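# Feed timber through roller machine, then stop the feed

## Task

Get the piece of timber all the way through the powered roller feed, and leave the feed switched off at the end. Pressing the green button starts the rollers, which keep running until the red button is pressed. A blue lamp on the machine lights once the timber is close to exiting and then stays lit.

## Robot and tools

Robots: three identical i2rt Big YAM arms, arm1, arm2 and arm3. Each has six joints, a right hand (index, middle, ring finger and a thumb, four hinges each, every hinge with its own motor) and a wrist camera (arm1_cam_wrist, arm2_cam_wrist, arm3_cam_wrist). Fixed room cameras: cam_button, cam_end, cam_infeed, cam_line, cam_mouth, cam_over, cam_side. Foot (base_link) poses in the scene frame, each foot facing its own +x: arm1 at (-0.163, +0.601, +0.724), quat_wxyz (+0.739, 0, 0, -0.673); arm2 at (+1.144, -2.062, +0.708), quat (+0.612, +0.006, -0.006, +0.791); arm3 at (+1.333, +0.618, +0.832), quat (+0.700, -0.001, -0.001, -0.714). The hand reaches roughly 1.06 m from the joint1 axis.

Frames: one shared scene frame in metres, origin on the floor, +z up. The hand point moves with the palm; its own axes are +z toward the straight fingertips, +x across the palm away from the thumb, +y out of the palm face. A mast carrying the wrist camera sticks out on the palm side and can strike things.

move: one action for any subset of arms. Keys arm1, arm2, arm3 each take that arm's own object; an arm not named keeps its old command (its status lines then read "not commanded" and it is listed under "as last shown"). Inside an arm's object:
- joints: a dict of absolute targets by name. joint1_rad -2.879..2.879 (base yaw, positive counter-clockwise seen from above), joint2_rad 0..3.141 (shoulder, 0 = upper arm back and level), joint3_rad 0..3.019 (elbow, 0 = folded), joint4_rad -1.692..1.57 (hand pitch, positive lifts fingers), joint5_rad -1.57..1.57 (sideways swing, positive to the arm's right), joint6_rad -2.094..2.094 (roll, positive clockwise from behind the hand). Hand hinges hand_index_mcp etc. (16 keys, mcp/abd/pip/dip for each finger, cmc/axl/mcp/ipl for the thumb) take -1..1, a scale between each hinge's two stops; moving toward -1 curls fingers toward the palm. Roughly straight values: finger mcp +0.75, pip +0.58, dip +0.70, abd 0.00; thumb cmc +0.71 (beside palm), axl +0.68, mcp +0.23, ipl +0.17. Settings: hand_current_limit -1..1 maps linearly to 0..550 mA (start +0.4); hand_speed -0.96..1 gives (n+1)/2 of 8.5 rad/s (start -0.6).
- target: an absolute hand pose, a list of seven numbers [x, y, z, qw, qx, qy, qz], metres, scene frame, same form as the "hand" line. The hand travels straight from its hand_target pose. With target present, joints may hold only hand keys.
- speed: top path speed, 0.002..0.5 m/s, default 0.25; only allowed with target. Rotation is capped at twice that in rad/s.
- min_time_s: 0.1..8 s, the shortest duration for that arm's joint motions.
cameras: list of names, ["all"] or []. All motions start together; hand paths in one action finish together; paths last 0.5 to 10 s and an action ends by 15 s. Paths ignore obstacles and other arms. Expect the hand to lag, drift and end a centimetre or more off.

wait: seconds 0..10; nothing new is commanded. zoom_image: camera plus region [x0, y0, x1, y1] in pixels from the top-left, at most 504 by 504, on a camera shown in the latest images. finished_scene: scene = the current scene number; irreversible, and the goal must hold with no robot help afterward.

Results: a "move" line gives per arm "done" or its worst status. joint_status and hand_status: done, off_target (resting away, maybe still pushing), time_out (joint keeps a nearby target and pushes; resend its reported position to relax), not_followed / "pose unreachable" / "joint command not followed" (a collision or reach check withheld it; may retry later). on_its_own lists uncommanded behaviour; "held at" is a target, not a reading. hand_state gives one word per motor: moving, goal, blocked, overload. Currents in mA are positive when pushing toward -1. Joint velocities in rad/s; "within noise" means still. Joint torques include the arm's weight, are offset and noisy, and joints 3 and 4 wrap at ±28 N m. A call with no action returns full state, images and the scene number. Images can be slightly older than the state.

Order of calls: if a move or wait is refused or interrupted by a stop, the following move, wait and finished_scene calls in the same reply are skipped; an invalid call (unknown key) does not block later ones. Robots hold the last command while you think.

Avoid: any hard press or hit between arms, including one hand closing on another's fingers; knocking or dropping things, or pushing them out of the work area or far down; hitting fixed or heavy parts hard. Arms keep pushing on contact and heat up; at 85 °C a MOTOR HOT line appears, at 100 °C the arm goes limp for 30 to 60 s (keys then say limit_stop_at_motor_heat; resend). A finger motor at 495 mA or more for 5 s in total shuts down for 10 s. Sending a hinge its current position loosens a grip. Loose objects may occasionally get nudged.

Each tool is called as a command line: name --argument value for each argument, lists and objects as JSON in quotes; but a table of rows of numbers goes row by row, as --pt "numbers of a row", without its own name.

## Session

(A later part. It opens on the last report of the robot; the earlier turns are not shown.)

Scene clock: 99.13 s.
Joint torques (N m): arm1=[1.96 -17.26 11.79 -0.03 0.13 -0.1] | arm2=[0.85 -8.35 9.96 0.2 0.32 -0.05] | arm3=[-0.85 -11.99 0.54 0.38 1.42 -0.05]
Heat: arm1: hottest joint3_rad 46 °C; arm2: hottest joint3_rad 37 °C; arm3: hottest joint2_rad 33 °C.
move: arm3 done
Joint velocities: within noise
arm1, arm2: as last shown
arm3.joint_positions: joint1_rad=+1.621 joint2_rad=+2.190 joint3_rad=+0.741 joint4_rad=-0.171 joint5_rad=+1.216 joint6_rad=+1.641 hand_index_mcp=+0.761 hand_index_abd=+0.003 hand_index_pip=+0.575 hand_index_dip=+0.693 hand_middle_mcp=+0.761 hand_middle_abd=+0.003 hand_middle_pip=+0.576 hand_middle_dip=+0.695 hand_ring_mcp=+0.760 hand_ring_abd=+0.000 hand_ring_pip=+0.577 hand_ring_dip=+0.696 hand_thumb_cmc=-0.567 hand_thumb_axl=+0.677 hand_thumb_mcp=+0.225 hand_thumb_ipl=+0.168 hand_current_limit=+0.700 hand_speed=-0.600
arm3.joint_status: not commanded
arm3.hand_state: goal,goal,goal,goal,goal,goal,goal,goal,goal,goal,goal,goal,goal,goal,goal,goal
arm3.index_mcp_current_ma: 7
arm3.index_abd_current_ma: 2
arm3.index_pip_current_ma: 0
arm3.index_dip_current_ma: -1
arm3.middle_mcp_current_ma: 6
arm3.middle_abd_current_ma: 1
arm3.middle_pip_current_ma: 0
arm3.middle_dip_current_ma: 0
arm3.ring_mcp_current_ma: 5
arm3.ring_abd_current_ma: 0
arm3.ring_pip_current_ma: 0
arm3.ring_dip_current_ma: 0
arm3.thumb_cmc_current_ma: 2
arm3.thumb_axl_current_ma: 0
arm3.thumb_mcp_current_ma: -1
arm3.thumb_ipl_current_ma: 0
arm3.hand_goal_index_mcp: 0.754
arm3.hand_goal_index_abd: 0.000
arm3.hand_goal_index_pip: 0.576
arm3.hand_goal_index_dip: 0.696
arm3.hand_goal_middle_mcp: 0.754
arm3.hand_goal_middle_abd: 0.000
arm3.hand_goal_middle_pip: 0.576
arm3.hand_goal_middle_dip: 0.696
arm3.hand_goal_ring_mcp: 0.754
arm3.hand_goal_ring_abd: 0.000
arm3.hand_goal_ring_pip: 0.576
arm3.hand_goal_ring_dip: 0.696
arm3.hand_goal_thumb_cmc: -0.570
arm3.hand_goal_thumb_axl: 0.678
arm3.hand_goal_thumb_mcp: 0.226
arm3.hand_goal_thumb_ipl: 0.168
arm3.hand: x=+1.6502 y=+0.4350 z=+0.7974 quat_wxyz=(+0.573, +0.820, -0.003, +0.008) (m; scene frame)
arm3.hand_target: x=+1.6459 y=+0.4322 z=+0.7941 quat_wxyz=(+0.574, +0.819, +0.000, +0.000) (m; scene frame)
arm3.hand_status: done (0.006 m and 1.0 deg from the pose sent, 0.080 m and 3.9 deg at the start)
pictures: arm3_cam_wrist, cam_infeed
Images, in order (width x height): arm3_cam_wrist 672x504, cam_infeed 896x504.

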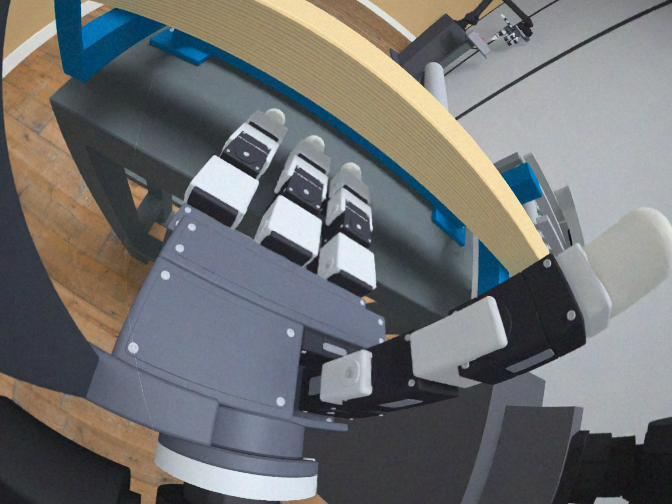

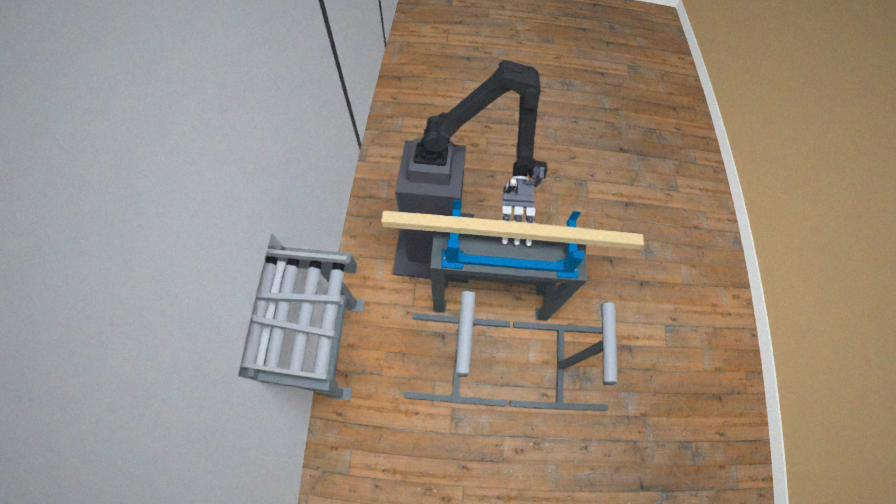

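move --arm3 '{"target": [1.634, 0.374, 0.778, 0.5736, 0.8192, 0, 0], "speed": 0.1}' --cameras '["cam_infeed"]'

move --arm3 '{"joints": {"hand_index_dip": -0.6, "hand_middle_dip": -0.6, "hand_ring_dip": -0.6, "hand_speed": -0.7}}' --cameras '["cam_infeed", "arm3_cam_wrist", "cam_line"]'

zoom_image --camera "cam_infeed" --region '[430, 130, 610, 290]'

Scene clock: 106.90 s.
Joint torques (N m): arm1=[1.96 -17.38 11.86 -0.08 0.1 -0.1] | arm2=[0.85 -8.41 9.94 0.25 0.32 -0.05] | arm3=[-1.96 -11.11 0.43 1.36 0.78 -0.06]
Heat: arm1: hottest joint3_rad 46 °C; arm2: hottest joint3_rad 37 °C; arm3: hottest joint2_rad 33 °C.
move: arm3 off_target
Joint velocities: within noise
arm1, arm2: as last shown
arm3.joint_positions: joint1_rad=+1.459 joint2_rad=+2.249 joint3_rad=+0.649 joint4_rad=+0.429 joint5_rad=+1.198 joint6_rad=+1.154 hand_index_mcp=+0.757 hand_index_abd=+0.014 hand_index_pip=+0.577 hand_index_dip=+0.694 hand_middle_mcp=+0.762 hand_middle_abd=+0.003 hand_middle_pip=+0.576 hand_middle_dip=+0.695 hand_ring_mcp=+0.760 hand_ring_abd=+0.004 hand_ring_pip=+0.576 hand_ring_dip=+0.695 hand_thumb_cmc=-0.567 hand_thumb_axl=+0.677 hand_thumb_mcp=+0.225 hand_thumb_ipl=+0.168 hand_current_limit=+0.700 hand_speed=-0.600
arm3.joint_status: not commanded
arm3.hand_state: goal,goal,goal,goal,goal,goal,goal,goal,goal,goal,goal,goal,goal,goal,goal,goal
arm3.index_mcp_current_ma: 2
arm3.index_abd_current_ma: 13
arm3.index_pip_current_ma: 0
arm3.index_dip_current_ma: -1
arm3.middle_mcp_current_ma: 8
arm3.middle_abd_current_ma: 1
arm3.middle_pip_current_ma: 0
arm3.middle_dip_current_ma: 0
arm3.ring_mcp_current_ma: 5
arm3.ring_abd_current_ma: 2
arm3.ring_pip_current_ma: 0
arm3.ring_dip_current_ma: -1
arm3.thumb_cmc_current_ma: 2
arm3.thumb_axl_current_ma: 0
arm3.thumb_mcp_current_ma: -1
arm3.thumb_ipl_current_ma: 0
arm3.hand_goal_index_mcp: 0.754
arm3.hand_goal_index_abd: 0.000
arm3.hand_goal_index_pip: 0.576
arm3.hand_goal_index_dip: 0.696
arm3.hand_goal_middle_mcp: 0.754
arm3.hand_goal_middle_abd: 0.000
arm3.hand_goal_middle_pip: 0.576
arm3.hand_goal_middle_dip: 0.696
arm3.hand_goal_ring_mcp: 0.754
arm3.hand_goal_ring_abd: 0.000
arm3.hand_goal_ring_pip: 0.576
arm3.hand_goal_ring_dip: 0.696
arm3.hand_goal_thumb_cmc: -0.570
arm3.hand_goal_thumb_axl: 0.678
arm3.hand_goal_thumb_mcp: 0.226
arm3.hand_goal_thumb_ipl: 0.168
arm3.hand: x=+1.6397 y=+0.3815 z=+0.7862 quat_wxyz=(+0.577, +0.816, +0.004, +0.007) (m; scene frame)
arm3.hand_target: x=+1.6338 y=+0.3744 z=+0.7783 quat_wxyz=(+0.573, +0.819, +0.000, +0.000) (m; scene frame)
arm3.hand_status: off_target (0.012 m and 1.1 deg from the pose sent, 0.066 m and 1.0 deg at the start)
pictures: cam_infeed
Images, in order (width x height): cam_infeed 896x504.

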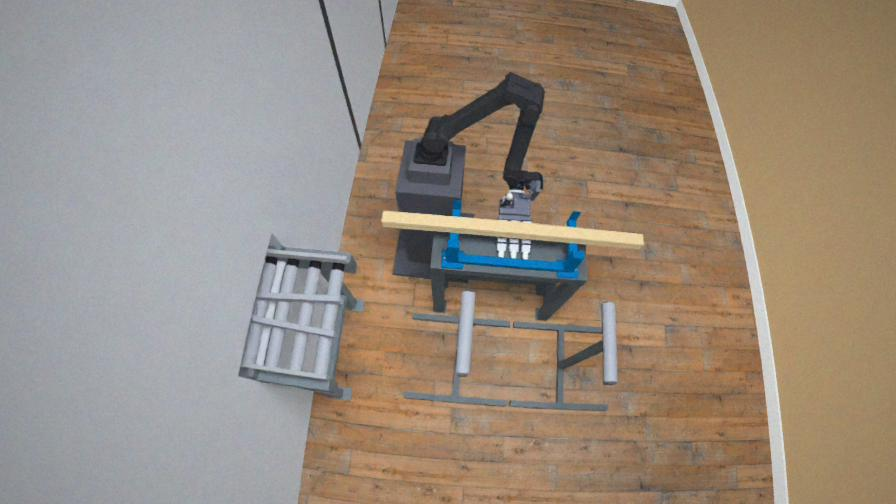

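Scene clock: 108.60 s.
Joint torques (N m): arm1=[2.02 -17.32 11.84 -0.06 0.12 -0.09] | arm2=[0.85 -8.35 9.95 0.23 0.32 -0.05] | arm3=[-2.2 -11.28 0.51 1.39 0.71 0.11]
Heat: arm1: hottest joint3_rad 46 °C; arm2: hottest joint3_rad 37 °C; arm3: hottest joint2_rad 33 °C.
move: arm3 off_target
Joint velocities: within noise
arm1.joint_positions: joint1_rad=+0.016 joint2_rad=+1.840 joint3_rad=+1.911 joint4_rad=-1.661 joint5_rad=-0.003 joint6_rad=+0.138 hand_index_mcp=+0.754 hand_index_abd=+0.001 hand_index_pip=+0.577 hand_index_dip=+0.696 hand_middle_mcp=+0.754 hand_middle_abd=+0.001 hand_middle_pip=+0.577 hand_middle_dip=+0.696 hand_ring_mcp=+0.754 hand_ring_abd=+0.001 hand_ring_pip=+0.577 hand_ring_dip=+0.696 hand_thumb_cmc=-0.568 hand_thumb_axl=+0.677 hand_thumb_mcp=+0.110 hand_thumb_ipl=-0.533 hand_current_limit=+0.600 hand_speed=-0.600
arm1.joint_status: not commanded
arm1.hand_state: goal,goal,goal,goal,goal,goal,goal,goal,goal,goal,goal,goal,goal,goal,goal,goal
arm1.index_mcp_current_ma: 0
arm1.index_abd_current_ma: 0
arm1.index_pip_current_ma: 0
arm1.index_dip_current_ma: 0
arm1.middle_mcp_current_ma: 0
arm1.middle_abd_current_ma: 0
arm1.middle_pip_current_ma: 0
arm1.middle_dip_current_ma: 0
arm1.ring_mcp_current_ma: 0
arm1.ring_abd_current_ma: 0
arm1.ring_pip_current_ma: 0
arm1.ring_dip_current_ma: 0
arm1.thumb_cmc_current_ma: 0
arm1.thumb_axl_current_ma: 0
arm1.thumb_mcp_current_ma: 0
arm1.thumb_ipl_current_ma: 0
arm1.hand_goal_index_mcp: 0.754
arm1.hand_goal_index_abd: 0.000
arm1.hand_goal_index_pip: 0.576
arm1.hand_goal_index_dip: 0.696
arm1.hand_goal_middle_mcp: 0.754
arm1.hand_goal_middle_abd: 0.000
arm1.hand_goal_middle_pip: 0.576
arm1.hand_goal_middle_dip: 0.696
arm1.hand_goal_ring_mcp: 0.754
arm1.hand_goal_ring_abd: 0.000
arm1.hand_goal_ring_pip: 0.576
arm1.hand_goal_ring_dip: 0.696
arm1.hand_goal_thumb_cmc: -0.570
arm1.hand_goal_thumb_axl: 0.678
arm1.hand_goal_thumb_mcp: 0.112
arm1.hand_goal_thumb_ipl: -0.534
arm1.hand: x=-0.1265 y=-0.0442 z=+0.9798 quat_wxyz=(-0.010, +1.000, -0.014, +0.000) (m; scene frame)
arm1.hand_target: x=-0.1150 y=-0.0542 z=+0.9901 quat_wxyz=(+0.001, +1.000, +0.000, +0.000) (m; scene frame)
arm1.hand_status: not commanded
arm2.joint_positions: joint1_rad=+0.368 joint2_rad=+1.334 joint3_rad=+1.328 joint4_rad=-1.600 joint5_rad=-0.010 joint6_rad=+0.557 hand_index_mcp=+0.755 hand_index_abd=+0.000 hand_index_pip=+0.577 hand_index_dip=+0.696 hand_middle_mcp=-0.336 hand_middle_abd=+0.000 hand_middle_pip=-0.698 hand_middle_dip=-0.197 hand_ring_mcp=-0.338 hand_ring_abd=+0.000 hand_ring_pip=-0.698 hand_ring_dip=-0.198 hand_thumb_cmc=+0.716 hand_thumb_axl=+0.677 hand_thumb_mcp=+0.224 hand_thumb_ipl=+0.168 hand_current_limit=+0.400 hand_speed=-0.600
arm2.joint_status: not commanded
arm2.hand_state: goal,goal,goal,goal,goal,goal,goal,goal,goal,goal,goal,goal,goal,goal,goal,goal
arm2.index_mcp_current_ma: 1
arm2.index_abd_current_ma: 0
arm2.index_pip_current_ma: 1
arm2.index_dip_current_ma: 0
arm2.middle_mcp_current_ma: 28
arm2.middle_abd_current_ma: 0
arm2.middle_pip_current_ma: 3
arm2.middle_dip_current_ma: 3
arm2.ring_mcp_current_ma: 23
arm2.ring_abd_current_ma: 0
arm2.ring_pip_current_ma: 2
arm2.ring_dip_current_ma: 3
arm2.thumb_cmc_current_ma: 2
arm2.thumb_axl_current_ma: -1
arm2.thumb_mcp_current_ma: -3
arm2.thumb_ipl_current_ma: 0
arm2.hand_goal_index_mcp: 0.754
arm2.hand_goal_index_abd: 0.000
arm2.hand_goal_index_pip: 0.576
arm2.hand_goal_index_dip: 0.696
arm2.hand_goal_middle_mcp: -0.350
arm2.hand_goal_middle_abd: 0.000
arm2.hand_goal_middle_pip: -0.700
arm2.hand_goal_middle_dip: -0.200
arm2.hand_goal_ring_mcp: -0.350
arm2.hand_goal_ring_abd: 0.000
arm2.hand_goal_ring_pip: -0.700
arm2.hand_goal_ring_dip: -0.200
arm2.hand_goal_thumb_cmc: 0.714
arm2.hand_goal_thumb_axl: 0.678
arm2.hand_goal_thumb_mcp: 0.226
arm2.hand_goal_thumb_ipl: 0.168
arm2.hand: x=+0.9433 y=-1.6784 z=+0.9777 quat_wxyz=(+0.004, -0.033, +0.999, -0.009) (m; scene frame)
arm2.hand_target: x=+0.9421 y=-1.6732 z=+0.9900 quat_wxyz=(+0.000, -0.035, +0.999, +0.000) (m; scene frame)
arm2.hand_status: not commanded
arm3.joint_positions: joint1_rad=+1.459 joint2_rad=+2.249 joint3_rad=+0.649 joint4_rad=+0.430 joint5_rad=+1.200 joint6_rad=+1.139 hand_index_mcp=+0.771 hand_index_abd=+0.016 hand_index_pip=+0.617 hand_index_dip=+0.568 hand_middle_mcp=+0.776 hand_middle_abd=+0.003 hand_middle_pip=+0.582 hand_middle_dip=-0.597 hand_ring_mcp=+0.772 hand_ring_abd=+0.004 hand_ring_pip=+0.583 hand_ring_dip=-0.597 hand_thumb_cmc=-0.567 hand_thumb_axl=+0.677 hand_thumb_mcp=+0.225 hand_thumb_ipl=+0.168 hand_current_limit=+0.700 hand_speed=-0.700
arm3.joint_status: hand_index_dip off_target (ended at +0.568, target -0.600); the others done
arm3.hand_state: goal,goal,blocked,blocked,blocked,goal,goal,goal,goal,goal,goal,goal,goal,goal,goal,goal
arm3.index_mcp_current_ma: 22
arm3.index_abd_current_ma: 15
arm3.index_pip_current_ma: 76
arm3.index_dip_current_ma: 468
arm3.middle_mcp_current_ma: 35
arm3.middle_abd_current_ma: 1
arm3.middle_pip_current_ma: 5
arm3.middle_dip_current_ma: 2
arm3.ring_mcp_current_ma: 24
arm3.ring_abd_current_ma: 2
arm3.ring_pip_current_ma: 5
arm3.ring_dip_current_ma: 2
arm3.thumb_cmc_current_ma: 1
arm3.thumb_axl_current_ma: 0
arm3.thumb_mcp_current_ma: -1
arm3.thumb_ipl_current_ma: 0
arm3.hand_goal_index_mcp: 0.754
arm3.hand_goal_index_abd: 0.000
arm3.hand_goal_index_pip: 0.576
arm3.hand_goal_index_dip: -0.600
arm3.hand_goal_middle_mcp: 0.754
arm3.hand_goal_middle_abd: 0.000
arm3.hand_goal_middle_pip: 0.576
arm3.hand_goal_middle_dip: -0.600
arm3.hand_goal_ring_mcp: 0.754
arm3.hand_goal_ring_abd: 0.000
arm3.hand_goal_ring_pip: 0.576
arm3.hand_goal_ring_dip: -0.600
arm3.hand_goal_thumb_cmc: -0.570
arm3.hand_goal_thumb_axl: 0.678
arm3.hand_goal_thumb_mcp: 0.226
arm3.hand_goal_thumb_ipl: 0.168
arm3.hand: x=+1.6410 y=+0.3814 z=+0.7869 quat_wxyz=(+0.578, +0.816, +0.010, +0.003) (m; scene frame)
arm3.hand_target: x=+1.6338 y=+0.3744 z=+0.7783 quat_wxyz=(+0.573, +0.819, +0.000, +0.000) (m; scene frame)
arm3.hand_status: not commanded
pictures: arm3_cam_wrist, cam_infeed, cam_line
Images, in order (width x height): arm3_cam_wrist 672x504, cam_infeed 896x504, cam_line 896x504.

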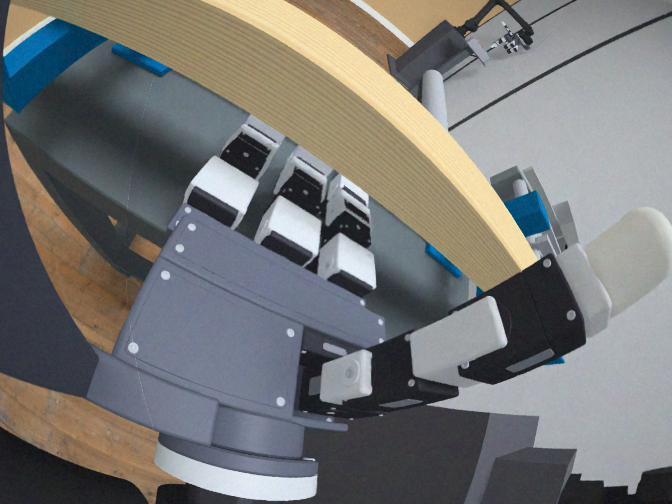

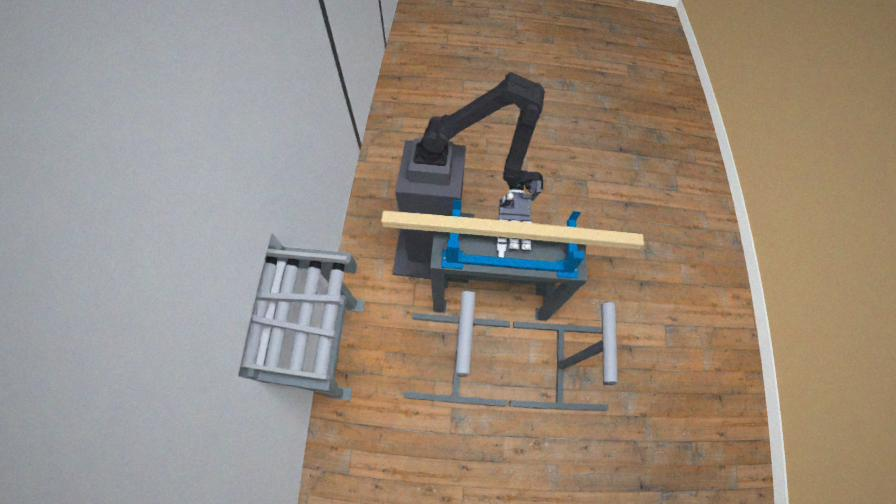

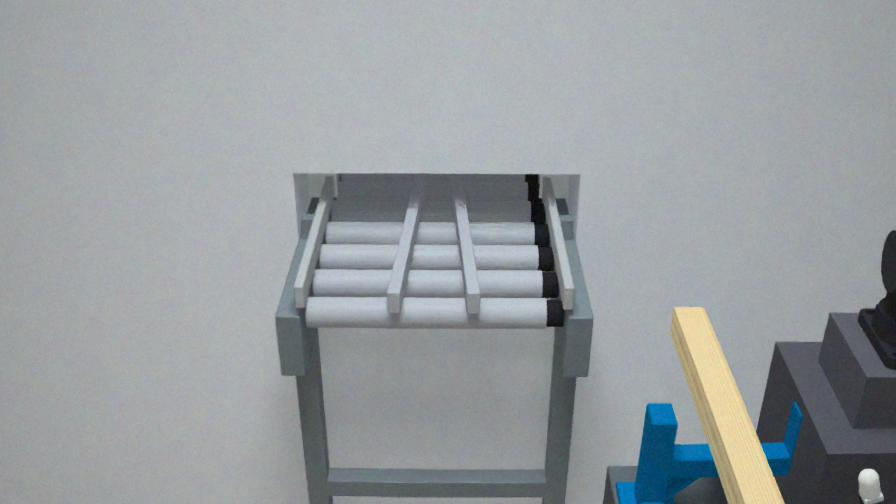

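Scaled by 2.800 from the camera's 896x504 image, which has a finer 1280x720 frame.

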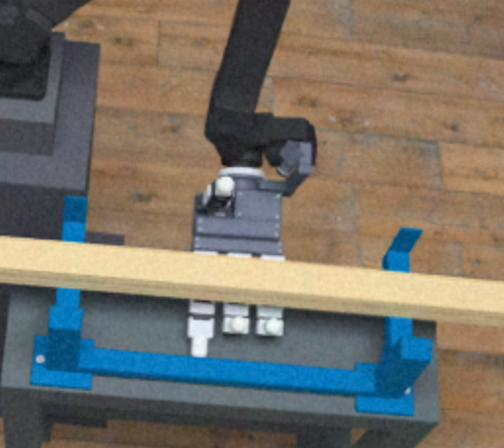

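move --arm3 '{"target": [1.634, 0.388, 0.780, 0.5736, 0.8192, 0, 0], "speed": 0.06}' --cameras '["cam_infeed"]'

zoom_image --camera "cam_infeed" --region '[430, 130, 610, 290]'

Scene clock: 121.40 s.
Joint torques (N m): arm1=[1.96 -17.38 11.82 -0.05 0.12 -0.09] | arm2=[0.85 -8.41 9.94 0.23 0.32 -0.05] | arm3=[0.21 -12.28 0.54 0.31 0.78 0.22]
Heat: arm1: hottest joint3_rad 47 °C; arm2: hottest joint3_rad 37 °C; arm3: hottest joint2_rad 33 °C.
move: arm3 done
Joint velocities: within noise
arm1, arm2: as last shown
arm3.joint_positions: joint1_rad=+1.466 joint2_rad=+2.249 joint3_rad=+0.655 joint4_rad=+0.342 joint5_rad=+1.213 joint6_rad=+1.230 hand_index_mcp=+0.748 hand_index_abd=-0.003 hand_index_pip=+0.584 hand_index_dip=-0.597 hand_middle_mcp=+0.763 hand_middle_abd=+0.003 hand_middle_pip=+0.582 hand_middle_dip=-0.597 hand_ring_mcp=+0.772 hand_ring_abd=+0.004 hand_ring_pip=+0.583 hand_ring_dip=-0.597 hand_thumb_cmc=-0.567 hand_thumb_axl=+0.677 hand_thumb_mcp=+0.225 hand_thumb_ipl=+0.168 hand_current_limit=+0.700 hand_speed=-0.700
arm3.joint_status: not commanded
arm3.hand_state: goal,goal,goal,goal,goal,goal,goal,goal,goal,goal,goal,goal,goal,goal,goal,goal
arm3.index_mcp_current_ma: -6
arm3.index_abd_current_ma: -2
arm3.index_pip_current_ma: 7
arm3.index_dip_current_ma: 2
arm3.middle_mcp_current_ma: 9
arm3.middle_abd_current_ma: 1
arm3.middle_pip_current_ma: 5
arm3.middle_dip_current_ma: 2
arm3.ring_mcp_current_ma: 24
arm3.ring_abd_current_ma: 2
arm3.ring_pip_current_ma: 5
arm3.ring_dip_current_ma: 2
arm3.thumb_cmc_current_ma: 1
arm3.thumb_axl_current_ma: 0
arm3.thumb_mcp_current_ma: -1
arm3.thumb_ipl_current_ma: 0
arm3.hand_goal_index_mcp: 0.754
arm3.hand_goal_index_abd: 0.000
arm3.hand_goal_index_pip: 0.576
arm3.hand_goal_index_dip: -0.600
arm3.hand_goal_middle_mcp: 0.754
arm3.hand_goal_middle_abd: 0.000
arm3.hand_goal_middle_pip: 0.576
arm3.hand_goal_middle_dip: -0.600
arm3.hand_goal_ring_mcp: 0.754
arm3.hand_goal_ring_abd: 0.000
arm3.hand_goal_ring_pip: 0.576
arm3.hand_goal_ring_dip: -0.600
arm3.hand_goal_thumb_cmc: -0.570
arm3.hand_goal_thumb_axl: 0.678
arm3.hand_goal_thumb_mcp: 0.226
arm3.hand_goal_thumb_ipl: 0.168
arm3.on_its_own: hand_index_dip moved -1.165 to your old target -0.600
arm3.hand: x=+1.6324 y=+0.3849 z=+0.7849 quat_wxyz=(+0.579, +0.816, -0.002, -0.004) (m; scene frame)
arm3.hand_target: x=+1.6339 y=+0.3879 z=+0.7801 quat_wxyz=(+0.574, +0.819, +0.000, +0.000) (m; scene frame)
arm3.hand_status: done (0.006 m and 0.9 deg from the pose sent, 0.012 m and 1.4 deg at the start)
pictures: cam_infeed
Images, in order (width x height): cam_infeed 896x504.

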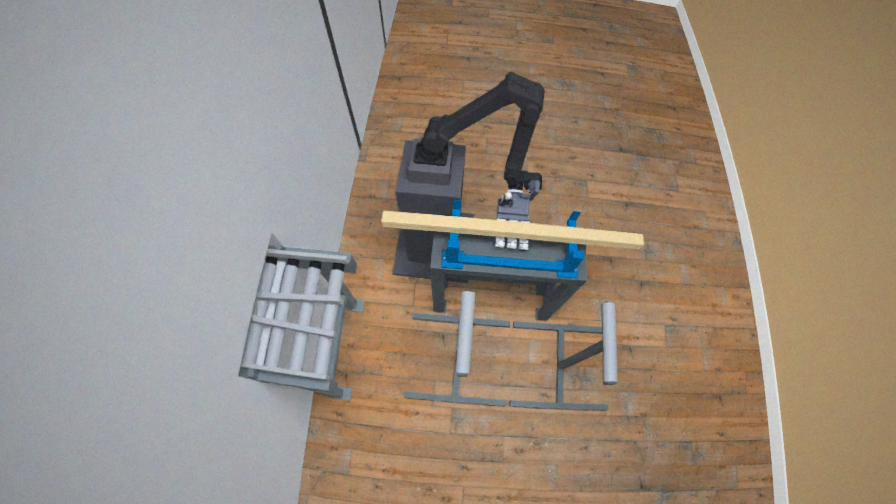

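Scaled by 2.800 from the camera's 896x504 image, which has a finer 1280x720 frame.

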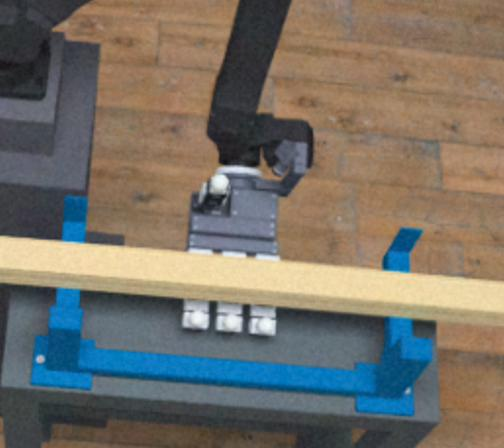

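move --arm3 '{"target": [1.636, 0.393, 0.774, 0.5736, 0.8192, 0, 0], "speed": 0.06}'

move --arm3 '{"joints": {"hand_index_mcp": 0.479, "hand_middle_mcp": 0.479, "hand_ring_mcp": 0.479}}'

move --arm3 '{"joints": {"hand_thumb_mcp": -0.449, "hand_thumb_ipl": 0.005}}' --cameras '["cam_infeed", "arm3_cam_wrist"]'

zoom_image --camera "cam_infeed" --region '[430, 130, 610, 290]'

Scene clock: 135.33 s.
Joint torques (N m): arm1=[1.96 -17.32 11.85 -0.09 0.11 -0.11] | arm2=[0.79 -8.29 9.95 0.23 0.32 -0.05] | arm3=[0.56 -10.87 1.07 0.39 0.68 0.26]
Heat: arm1: hottest joint3_rad 47 °C; arm2: hottest joint3_rad 37 °C; arm3: hottest joint2_rad 33 °C.
move: arm3 off_target
Joint velocities: within noise
arm1, arm2: as last shown
arm3.joint_positions: joint1_rad=+1.478 joint2_rad=+2.249 joint3_rad=+0.665 joint4_rad=+0.301 joint5_rad=+1.220 joint6_rad=+1.267 hand_index_mcp=+0.743 hand_index_abd=-0.003 hand_index_pip=+0.584 hand_index_dip=-0.597 hand_middle_mcp=+0.760 hand_middle_abd=+0.003 hand_middle_pip=+0.582 hand_middle_dip=-0.597 hand_ring_mcp=+0.772 hand_ring_abd=+0.004 hand_ring_pip=+0.583 hand_ring_dip=-0.597 hand_thumb_cmc=-0.567 hand_thumb_axl=+0.677 hand_thumb_mcp=+0.225 hand_thumb_ipl=+0.168 hand_current_limit=+0.700 hand_speed=-0.700
arm3.joint_status: not commanded
arm3.hand_state: goal,goal,goal,goal,goal,goal,goal,goal,goal,goal,goal,goal,goal,goal,goal,goal
arm3.index_mcp_current_ma: -12
arm3.index_abd_current_ma: -2
arm3.index_pip_current_ma: 7
arm3.index_dip_current_ma: 2
arm3.middle_mcp_current_ma: 5
arm3.middle_abd_current_ma: 1
arm3.middle_pip_current_ma: 5
arm3.middle_dip_current_ma: 2
arm3.ring_mcp_current_ma: 24
arm3.ring_abd_current_ma: 2
arm3.ring_pip_current_ma: 5
arm3.ring_dip_current_ma: 2
arm3.thumb_cmc_current_ma: 1
arm3.thumb_axl_current_ma: 0
arm3.thumb_mcp_current_ma: -1
arm3.thumb_ipl_current_ma: 0
arm3.hand_goal_index_mcp: 0.754
arm3.hand_goal_index_abd: 0.000
arm3.hand_goal_index_pip: 0.576
arm3.hand_goal_index_dip: -0.600
arm3.hand_goal_middle_mcp: 0.754
arm3.hand_goal_middle_abd: 0.000
arm3.hand_goal_middle_pip: 0.576
arm3.hand_goal_middle_dip: -0.600
arm3.hand_goal_ring_mcp: 0.754
arm3.hand_goal_ring_abd: 0.000
arm3.hand_goal_ring_pip: 0.576
arm3.hand_goal_ring_dip: -0.600
arm3.hand_goal_thumb_cmc: -0.570
arm3.hand_goal_thumb_axl: 0.678
arm3.hand_goal_thumb_mcp: 0.226
arm3.hand_goal_thumb_ipl: 0.168
arm3.hand: x=+1.6342 y=+0.3886 z=+0.7847 quat_wxyz=(+0.580, +0.814, -0.004, -0.003) (m; scene frame)
arm3.hand_target: x=+1.6357 y=+0.3929 z=+0.7743 quat_wxyz=(+0.574, +0.819, +0.000, +0.000) (m; scene frame)
arm3.hand_status: off_target (0.012 m and 1.1 deg from the pose sent, 0.014 m and 0.9 deg at the start)
pictures: none

Scene clock: 136.10 s.
Joint torques (N m): arm1=[1.9 -17.2 11.77 -0.06 0.12 -0.1] | arm2=[0.85 -8.41 9.96 0.21 0.32 -0.05] | arm3=[0.38 -12.16 0.61 0.39 1.61 0.12]
Heat: arm1: hottest joint3_rad 47 °C; arm2: hottest joint3_rad 37 °C; arm3: hottest joint2_rad 33 °C.
move: arm3 off_target
Joint velocities: within noise
arm1, arm2: as last shown
arm3.joint_positions: joint1_rad=+1.481 joint2_rad=+2.262 joint3_rad=+0.670 joint4_rad=+0.300 joint5_rad=+1.199 joint6_rad=+1.279 hand_index_mcp=+0.520 hand_index_abd=-0.003 hand_index_pip=+0.585 hand_index_dip=-0.596 hand_middle_mcp=+0.527 hand_middle_abd=+0.002 hand_middle_pip=+0.584 hand_middle_dip=-0.595 hand_ring_mcp=+0.529 hand_ring_abd=+0.001 hand_ring_pip=+0.588 hand_ring_dip=-0.593 hand_thumb_cmc=-0.567 hand_thumb_axl=+0.677 hand_thumb_mcp=+0.225 hand_thumb_ipl=+0.168 hand_current_limit=+0.700 hand_speed=-0.700
arm3.joint_status: hand_index_mcp off_target (ended at +0.520, target +0.479); hand_middle_mcp off_target (ended at +0.527, target +0.479); hand_ring_mcp off_target (ended at +0.529, target +0.479)
arm3.hand_state: blocked,goal,goal,goal,blocked,goal,goal,goal,blocked,goal,goal,goal,goal,goal,goal,goal
arm3.index_mcp_current_ma: 81
arm3.index_abd_current_ma: -1
arm3.index_pip_current_ma: 8
arm3.index_dip_current_ma: 2
arm3.middle_mcp_current_ma: 101
arm3.middle_abd_current_ma: 1
arm3.middle_pip_current_ma: 7
arm3.middle_dip_current_ma: 3
arm3.ring_mcp_current_ma: 109
arm3.ring_abd_current_ma: 0
arm3.ring_pip_current_ma: 12
arm3.ring_dip_current_ma: 6
arm3.thumb_cmc_current_ma: 1
arm3.thumb_axl_current_ma: 0
arm3.thumb_mcp_current_ma: -1
arm3.thumb_ipl_current_ma: 0
arm3.hand_goal_index_mcp: 0.480
arm3.hand_goal_index_abd: 0.000
arm3.hand_goal_index_pip: 0.576
arm3.hand_goal_index_dip: -0.600
arm3.hand_goal_middle_mcp: 0.480
arm3.hand_goal_middle_abd: 0.000
arm3.hand_goal_middle_pip: 0.576
arm3.hand_goal_middle_dip: -0.600
arm3.hand_goal_ring_mcp: 0.480
arm3.hand_goal_ring_abd: 0.000
arm3.hand_goal_ring_pip: 0.576
arm3.hand_goal_ring_dip: -0.600
arm3.hand_goal_thumb_cmc: -0.570
arm3.hand_goal_thumb_axl: 0.678
arm3.hand_goal_thumb_mcp: 0.226
arm3.hand_goal_thumb_ipl: 0.168
arm3.hand: x=+1.6345 y=+0.3890 z=+0.7767 quat_wxyz=(+0.571, +0.821, -0.004, +0.000) (m; scene frame)
arm3.hand_target: x=+1.6356 y=+0.3929 z=+0.7743 quat_wxyz=(+0.574, +0.819, +0.000, +0.000) (m; scene frame)
arm3.hand_status: not commanded
pictures: none

Scene clock: 137.27 s.
Joint torques (N m): arm1=[2.26 -17.32 11.84 -0.05 0.11 -0.1] | arm2=[0.79 -8.35 9.94 0.2 0.32 -0.05] | arm3=[0.26 -11.93 0.65 0.38 1.57 0.14]
Heat: arm1: hottest joint3_rad 47 °C; arm2: hottest joint3_rad 38 °C; arm3: hottest joint2_rad 33 °C.
move: arm3 off_target
Joint velocities: within noise
arm1, arm2: as last shown
arm3.joint_positions: joint1_rad=+1.481 joint2_rad=+2.262 joint3_rad=+0.670 joint4_rad=+0.299 joint5_rad=+1.200 joint6_rad=+1.279 hand_index_mcp=+0.520 hand_index_abd=-0.003 hand_index_pip=+0.588 hand_index_dip=-0.596 hand_middle_mcp=+0.527 hand_middle_abd=+0.002 hand_middle_pip=+0.588 hand_middle_dip=-0.595 hand_ring_mcp=+0.529 hand_ring_abd=+0.001 hand_ring_pip=+0.591 hand_ring_dip=-0.592 hand_thumb_cmc=-0.567 hand_thumb_axl=+0.677 hand_thumb_mcp=-0.273 hand_thumb_ipl=+0.030 hand_current_limit=+0.700 hand_speed=-0.700
arm3.joint_status: hand_thumb_mcp off_target (ended at -0.273, target -0.449); hand_thumb_ipl off_target (ended at +0.030, target +0.005)
arm3.hand_state: blocked,goal,goal,goal,blocked,goal,goal,goal,blocked,goal,goal,goal,goal,goal,blocked,blocked
arm3.index_mcp_current_ma: 81
arm3.index_abd_current_ma: -1
arm3.index_pip_current_ma: 13
arm3.index_dip_current_ma: 2
arm3.middle_mcp_current_ma: 101
arm3.middle_abd_current_ma: 1
arm3.middle_pip_current_ma: 12
arm3.middle_dip_current_ma: 3
arm3.ring_mcp_current_ma: 109
arm3.ring_abd_current_ma: 0
arm3.ring_pip_current_ma: 18
arm3.ring_dip_current_ma: 7
arm3.thumb_cmc_current_ma: 1
arm3.thumb_axl_current_ma: 0
arm3.thumb_mcp_current_ma: 468
arm3.thumb_ipl_current_ma: 52
arm3.hand_goal_index_mcp: 0.480
arm3.hand_goal_index_abd: 0.000
arm3.hand_goal_index_pip: 0.576
arm3.hand_goal_index_dip: -0.600
arm3.hand_goal_middle_mcp: 0.480
arm3.hand_goal_middle_abd: 0.000
arm3.hand_goal_middle_pip: 0.576
arm3.hand_goal_middle_dip: -0.600
arm3.hand_goal_ring_mcp: 0.480
arm3.hand_goal_ring_abd: 0.000
arm3.hand_goal_ring_pip: 0.576
arm3.hand_goal_ring_dip: -0.600
arm3.hand_goal_thumb_cmc: -0.570
arm3.hand_goal_thumb_axl: 0.678
arm3.hand_goal_thumb_mcp: -0.448
arm3.hand_goal_thumb_ipl: 0.006
arm3.hand: x=+1.6343 y=+0.3890 z=+0.7769 quat_wxyz=(+0.572, +0.820, -0.004, +0.000) (m; scene frame)
arm3.hand_target: x=+1.6356 y=+0.3929 z=+0.7742 quat_wxyz=(+0.574, +0.819, +0.000, +0.000) (m; scene frame)
arm3.hand_status: not commanded
pictures: arm3_cam_wrist, cam_infeed
Images, in order (width x height): arm3_cam_wrist 672x504, cam_infeed 896x504.

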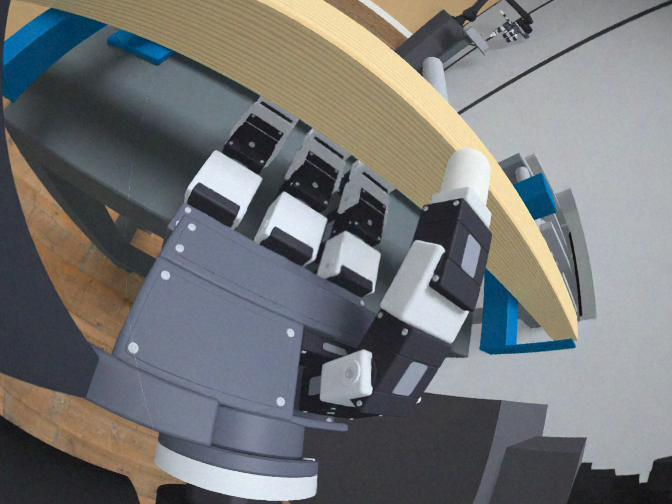

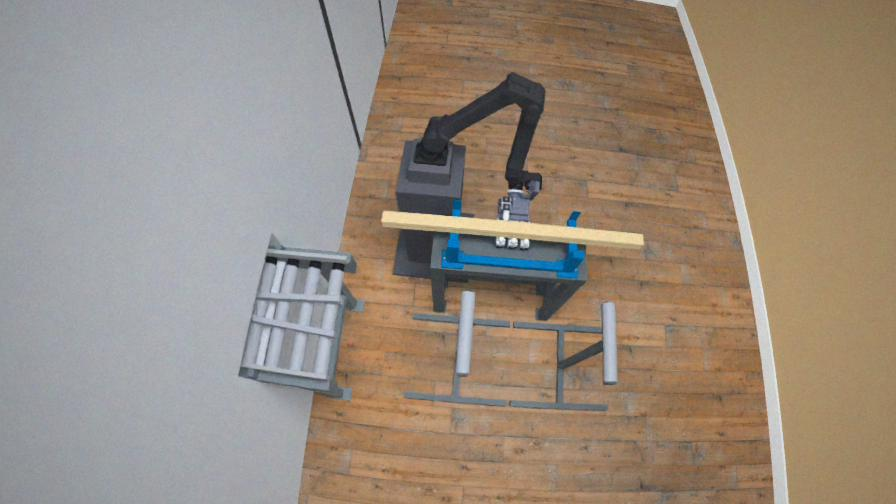

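Scaled by 2.800 from the camera's 896x504 image, which has a finer 1280x720 frame.

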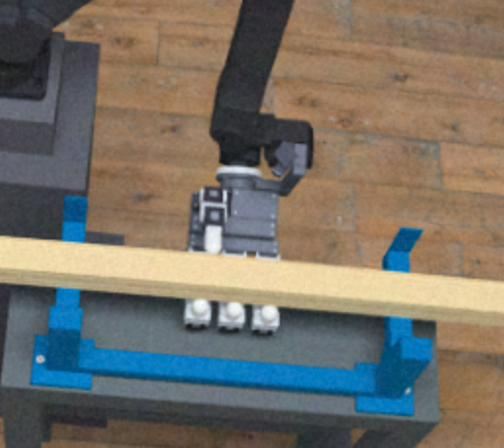

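move --arm3 '{"target": [1.636, 0.393, 0.86, 0.5736, 0.8192, 0, 0], "speed": 0.06}' --cameras '["cam_infeed", "cam_line", "arm3_cam_wrist"]'

zoom_image --camera "cam_infeed" --region '[370, 130, 670, 290]'

Scene clock: 147.83 s.
Joint torques (N m): arm1=[2.08 -17.26 11.79 -0.06 0.12 -0.08] | arm2=[0.91 -8.41 9.95 0.23 0.32 -0.05] | arm3=[0.15 -16.09 1.91 0.44 3.37 0.07]
Heat: arm1: hottest joint3_rad 47 °C; arm2: hottest joint3_rad 38 °C; arm3: hottest joint2_rad 33 °C.
move: arm3 off_target
Joint velocities: within noise
arm1, arm2: as last shown
arm3.joint_positions: joint1_rad=+1.483 joint2_rad=+2.026 joint3_rad=+0.594 joint4_rad=+0.063 joint5_rad=+1.157 joint6_rad=+1.291 hand_index_mcp=+0.556 hand_index_abd=-0.001 hand_index_pip=+0.617 hand_index_dip=-0.576 hand_middle_mcp=+0.547 hand_middle_abd=-0.002 hand_middle_pip=+0.600 hand_middle_dip=-0.583 hand_ring_mcp=+0.536 hand_ring_abd=-0.002 hand_ring_pip=+0.597 hand_ring_dip=-0.597 hand_thumb_cmc=-0.569 hand_thumb_axl=+0.680 hand_thumb_mcp=-0.454 hand_thumb_ipl=+0.000 hand_current_limit=+0.700 hand_speed=-0.700
arm3.joint_status: not commanded
arm3.hand_state: blocked,goal,blocked,blocked,blocked,goal,blocked,goal,blocked,goal,blocked,goal,goal,goal,goal,goal
arm3.index_mcp_current_ma: 205
arm3.index_abd_current_ma: 0
arm3.index_pip_current_ma: 75
arm3.index_dip_current_ma: 35
arm3.middle_mcp_current_ma: 170
arm3.middle_abd_current_ma: -1
arm3.middle_pip_current_ma: 35
arm3.middle_dip_current_ma: 21
arm3.ring_mcp_current_ma: 132
arm3.ring_abd_current_ma: -1
arm3.ring_pip_current_ma: 29
arm3.ring_dip_current_ma: 2
arm3.thumb_cmc_current_ma: 0
arm3.thumb_axl_current_ma: 1
arm3.thumb_mcp_current_ma: -7
arm3.thumb_ipl_current_ma: -6
arm3.hand_goal_index_mcp: 0.480
arm3.hand_goal_index_abd: 0.000
arm3.hand_goal_index_pip: 0.576
arm3.hand_goal_index_dip: -0.600
arm3.hand_goal_middle_mcp: 0.480
arm3.hand_goal_middle_abd: 0.000
arm3.hand_goal_middle_pip: 0.576
arm3.hand_goal_middle_dip: -0.600
arm3.hand_goal_ring_mcp: 0.480
arm3.hand_goal_ring_abd: 0.000
arm3.hand_goal_ring_pip: 0.576
arm3.hand_goal_ring_dip: -0.600
arm3.hand_goal_thumb_cmc: -0.570
arm3.hand_goal_thumb_axl: 0.678
arm3.hand_goal_thumb_mcp: -0.448
arm3.hand_goal_thumb_ipl: 0.006
arm3.on_its_own: hand_thumb_mcp moved -0.181 to your old target -0.449; hand_thumb_ipl moved -0.029 to your old target +0.005
arm3.hand: x=+1.6266 y=+0.3902 z=+0.8329 quat_wxyz=(+0.551, +0.834, +0.017, -0.022) (m; scene frame)
arm3.hand_target: x=+1.6352 y=+0.3930 z=+0.8585 quat_wxyz=(+0.573, +0.819, -0.001, +0.000) (m; scene frame)
arm3.hand_status: off_target (0.029 m and 4.4 deg from the pose sent, 0.083 m and 0.5 deg at the start)
pictures: arm3_cam_wrist, cam_infeed, cam_line
Images, in order (width x height): arm3_cam_wrist 672x504, cam_infeed 896x504, cam_line 896x504.

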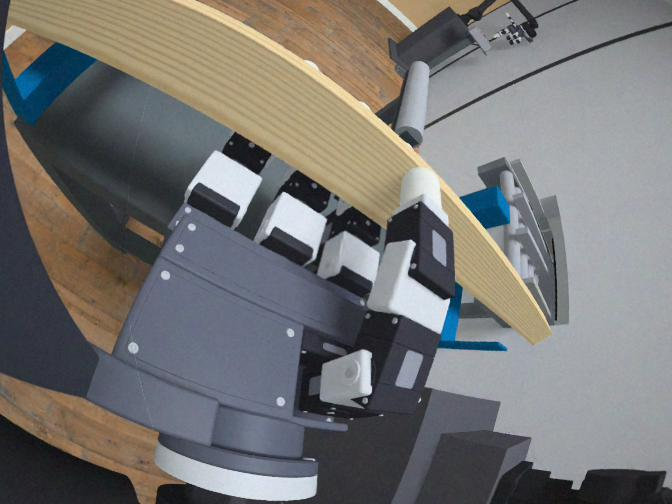

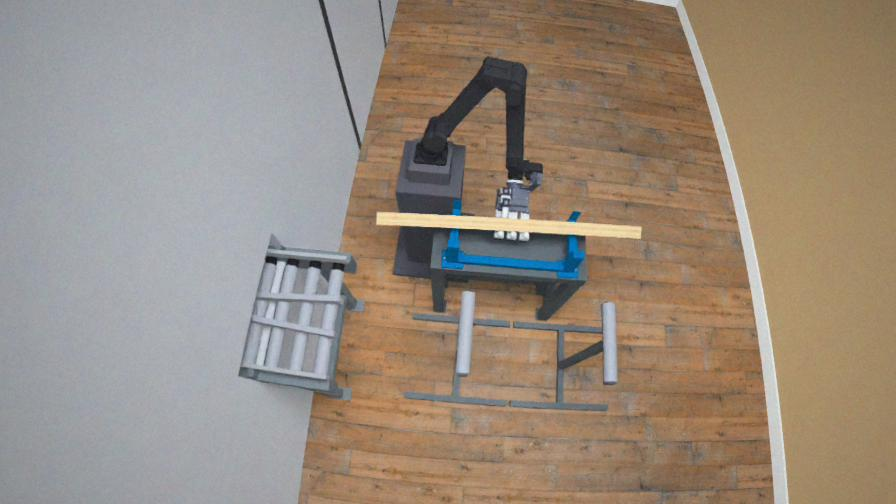

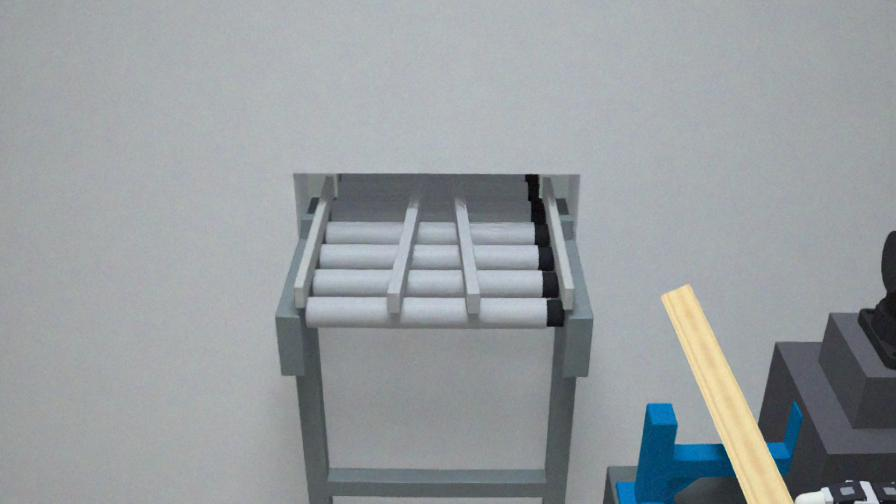

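Scaled by 1.680 from the camera's 896x504 image, which has a finer 1280x720 frame.

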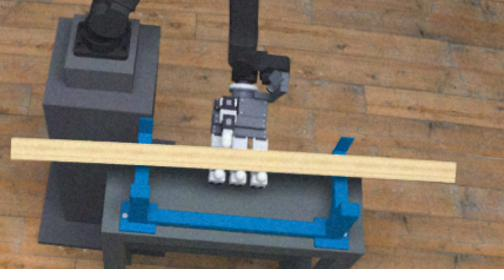

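zoom_image --camera "cam_line" --region '[620, 260, 896, 504]'

zoom_image --camera "arm3_cam_wrist" --region '[170, 0, 560, 370]'

Scaled by 1.826 from the camera's 896x504 image, which has a finer 1280x720 frame.

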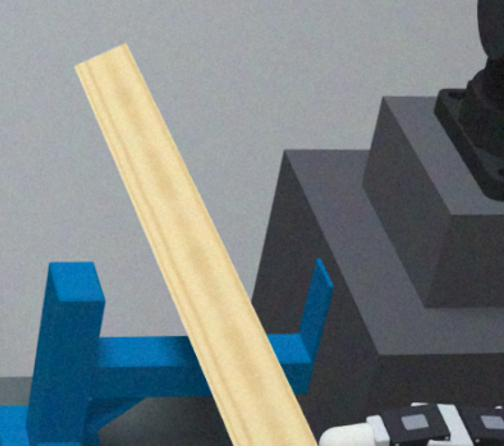

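Scaled by 1.292 from the camera's 672x504 image, which has a finer 960x720 frame.

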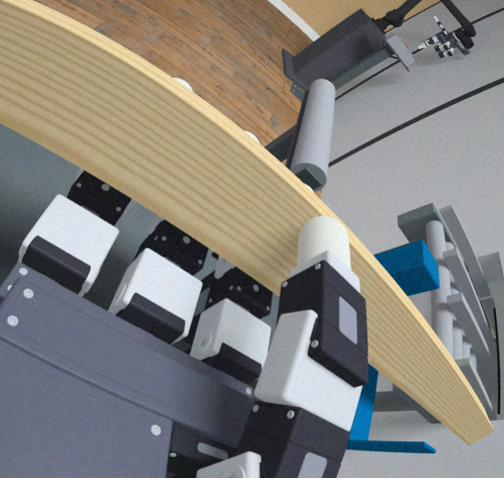

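move --arm3 '{"target": [1.636, 0.385, 0.95, 0.6088, 0.7934, 0, 0], "speed": 0.12, "joints": {"hand_index_mcp": 0.36, "hand_middle_mcp": 0.36, "hand_ring_mcp": 0.38}}'

move --arm3 '{"target": [1.62, 0.17, 1.0, 0.6088, 0.7934, 0, 0], "speed": 0.15}' --cameras '["cam_infeed", "cam_line", "arm3_cam_wrist"]'

Scene clock: 164.83 s.
Joint torques (N m): arm1=[1.96 -17.49 11.88 -0.08 0.13 -0.1] | arm2=[0.91 -8.47 9.95 0.21 0.32 -0.05] | arm3=[-1.03 -14.04 4.46 1.4 3.23 -0.07]
Heat: arm1: hottest joint3_rad 48 °C; arm2: hottest joint3_rad 38 °C; arm3: hottest joint5_rad 40 °C.
move: arm3 off_target
Joint velocities: within noise
arm1, arm2: as last shown
arm3.joint_positions: joint1_rad=+1.473 joint2_rad=+1.760 joint3_rad=+0.544 joint4_rad=+0.000 joint5_rad=+1.231 joint6_rad=+1.126 hand_index_mcp=+0.546 hand_index_abd=-0.001 hand_index_pip=+0.618 hand_index_dip=-0.566 hand_middle_mcp=+0.528 hand_middle_abd=-0.002 hand_middle_pip=+0.600 hand_middle_dip=-0.581 hand_ring_mcp=+0.503 hand_ring_abd=-0.002 hand_ring_pip=+0.597 hand_ring_dip=-0.597 hand_thumb_cmc=-0.564 hand_thumb_axl=+0.686 hand_thumb_mcp=-0.451 hand_thumb_ipl=+0.000 hand_current_limit=+0.700 hand_speed=-0.700
arm3.joint_status: hand_index_mcp off_target (ended at +0.546, target +0.360); hand_middle_mcp off_target (ended at +0.528, target +0.360); hand_ring_mcp off_target (ended at +0.503, target +0.380)
arm3.hand_state: blocked,goal,blocked,blocked,blocked,goal,blocked,goal,blocked,goal,blocked,goal,goal,goal,goal,goal
arm3.index_mcp_current_ma: 468
arm3.index_abd_current_ma: 0
arm3.index_pip_current_ma: 77
arm3.index_dip_current_ma: 58
arm3.middle_mcp_current_ma: 468
arm3.middle_abd_current_ma: -1
arm3.middle_pip_current_ma: 35
arm3.middle_dip_current_ma: 25
arm3.ring_mcp_current_ma: 415
arm3.ring_abd_current_ma: -1
arm3.ring_pip_current_ma: 29
arm3.ring_dip_current_ma: 2
arm3.thumb_cmc_current_ma: 4
arm3.thumb_axl_current_ma: 9
arm3.thumb_mcp_current_ma: -2
arm3.thumb_ipl_current_ma: -6
arm3.hand_goal_index_mcp: 0.360
arm3.hand_goal_index_abd: 0.000
arm3.hand_goal_index_pip: 0.576
arm3.hand_goal_index_dip: -0.600
arm3.hand_goal_middle_mcp: 0.360
arm3.hand_goal_middle_abd: 0.000
arm3.hand_goal_middle_pip: 0.576
arm3.hand_goal_middle_dip: -0.600
arm3.hand_goal_ring_mcp: 0.380
arm3.hand_goal_ring_abd: 0.000
arm3.hand_goal_ring_pip: 0.576
arm3.hand_goal_ring_dip: -0.600
arm3.hand_goal_thumb_cmc: -0.570
arm3.hand_goal_thumb_axl: 0.678
arm3.hand_goal_thumb_mcp: -0.448
arm3.hand_goal_thumb_ipl: 0.006
arm3.hand: x=+1.6329 y=+0.3881 z=+0.9220 quat_wxyz=(+0.587, +0.809, +0.030, -0.020) (m; scene frame)
arm3.hand_target: x=+1.6352 y=+0.3854 z=+0.9487 quat_wxyz=(+0.608, +0.794, -0.001, -0.001) (m; scene frame)
arm3.hand_status: off_target (0.028 m and 5.1 deg from the pose sent, 0.118 m and 8.7 deg at the start)
pictures: none

Scene clock: 167.33 s.
Joint torques (N m): arm1=[1.96 -17.38 11.84 -0.13 0.13 -0.1] | arm2=[0.85 -8.41 9.95 0.2 0.32 -0.05] | arm3=[-0.91 -14.74 10.63 4.15 1.48 0.02]
Heat: arm1: hottest joint3_rad 48 °C; arm2: hottest joint3_rad 38 °C; arm3: hottest joint5_rad 39 °C.
move: arm3 off_target
Joint velocities: within noise
arm1, arm2: as last shown
arm3.joint_positions: joint1_rad=+0.907 joint2_rad=+1.760 joint3_rad=+0.583 joint4_rad=+0.591 joint5_rad=+0.817 joint6_rad=+0.315 hand_index_mcp=+0.543 hand_index_abd=-0.004 hand_index_pip=+0.620 hand_index_dip=-0.562 hand_middle_mcp=+0.525 hand_middle_abd=-0.004 hand_middle_pip=+0.600 hand_middle_dip=-0.581 hand_ring_mcp=+0.499 hand_ring_abd=-0.002 hand_ring_pip=+0.597 hand_ring_dip=-0.597 hand_thumb_cmc=-0.563 hand_thumb_axl=+0.687 hand_thumb_mcp=-0.450 hand_thumb_ipl=+0.000 hand_current_limit=+0.700 hand_speed=-0.700
arm3.joint_status: not commanded
arm3.hand_state: blocked,goal,blocked,blocked,blocked,goal,blocked,goal,blocked,goal,blocked,goal,goal,goal,goal,goal
arm3.index_mcp_current_ma: 467
arm3.index_abd_current_ma: -2
arm3.index_pip_current_ma: 84
arm3.index_dip_current_ma: 68
arm3.middle_mcp_current_ma: 468
arm3.middle_abd_current_ma: -2
arm3.middle_pip_current_ma: 35
arm3.middle_dip_current_ma: 25
arm3.ring_mcp_current_ma: 396
arm3.ring_abd_current_ma: -1
arm3.ring_pip_current_ma: 29
arm3.ring_dip_current_ma: 2
arm3.thumb_cmc_current_ma: 5
arm3.thumb_axl_current_ma: 11
arm3.thumb_mcp_current_ma: -1
arm3.thumb_ipl_current_ma: -7
arm3.hand_goal_index_mcp: 0.360
arm3.hand_goal_index_abd: 0.000
arm3.hand_goal_index_pip: 0.576
arm3.hand_goal_index_dip: -0.600
arm3.hand_goal_middle_mcp: 0.360
arm3.hand_goal_middle_abd: 0.000
arm3.hand_goal_middle_pip: 0.576
arm3.hand_goal_middle_dip: -0.600
arm3.hand_goal_ring_mcp: 0.380
arm3.hand_goal_ring_abd: 0.000
arm3.hand_goal_ring_pip: 0.576
arm3.hand_goal_ring_dip: -0.600
arm3.hand_goal_thumb_cmc: -0.570
arm3.hand_goal_thumb_axl: 0.678
arm3.hand_goal_thumb_mcp: -0.448
arm3.hand_goal_thumb_ipl: 0.006
arm3.hand: x=+1.6031 y=+0.1918 z=+0.9434 quat_wxyz=(+0.557, +0.828, +0.048, -0.044) (m; scene frame)
arm3.hand_target: x=+1.6163 y=+0.1740 z=+0.9994 quat_wxyz=(+0.608, +0.794, -0.001, +0.000) (m; scene frame)
arm3.hand_status: off_target (0.063 m and 10.3 deg from the pose sent, 0.232 m and 5.1 deg at the start)
pictures: arm3_cam_wrist, cam_infeed, cam_line
Images, in order (width x height): arm3_cam_wrist 672x504, cam_infeed 896x504, cam_line 896x504.

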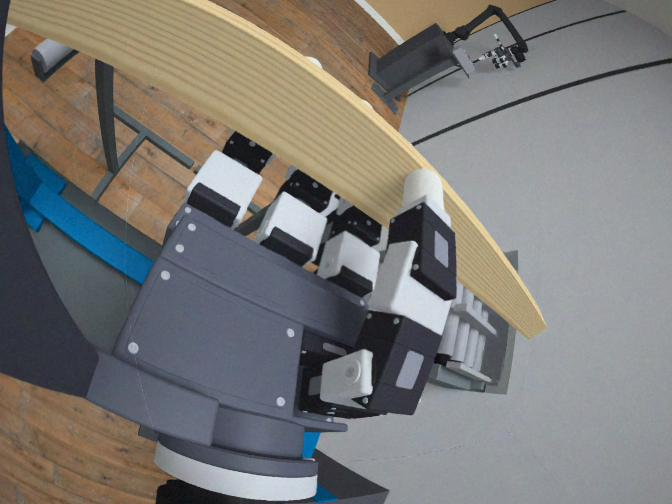

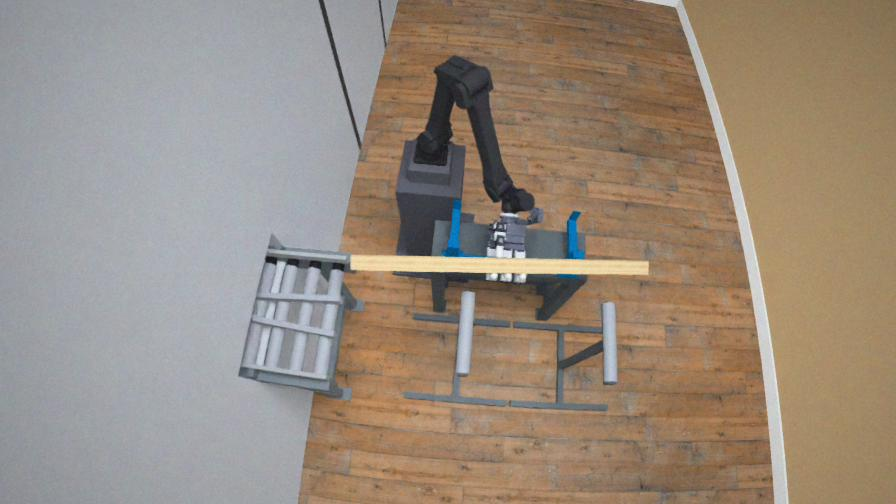

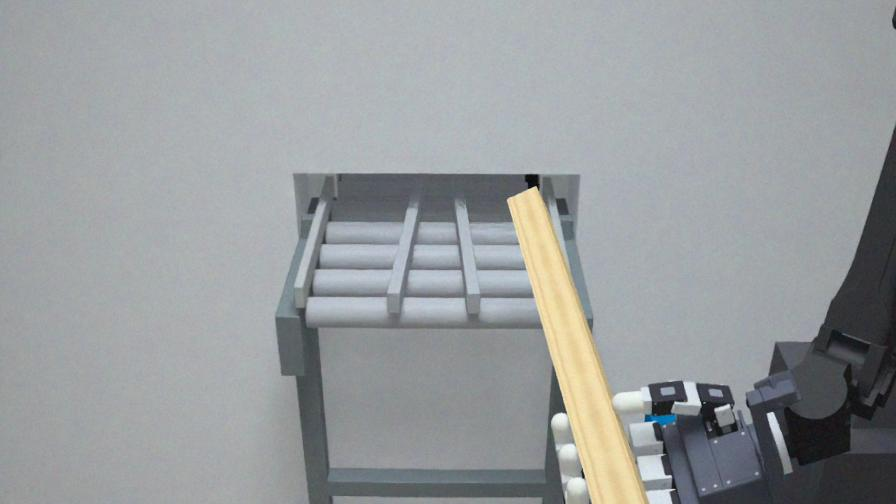

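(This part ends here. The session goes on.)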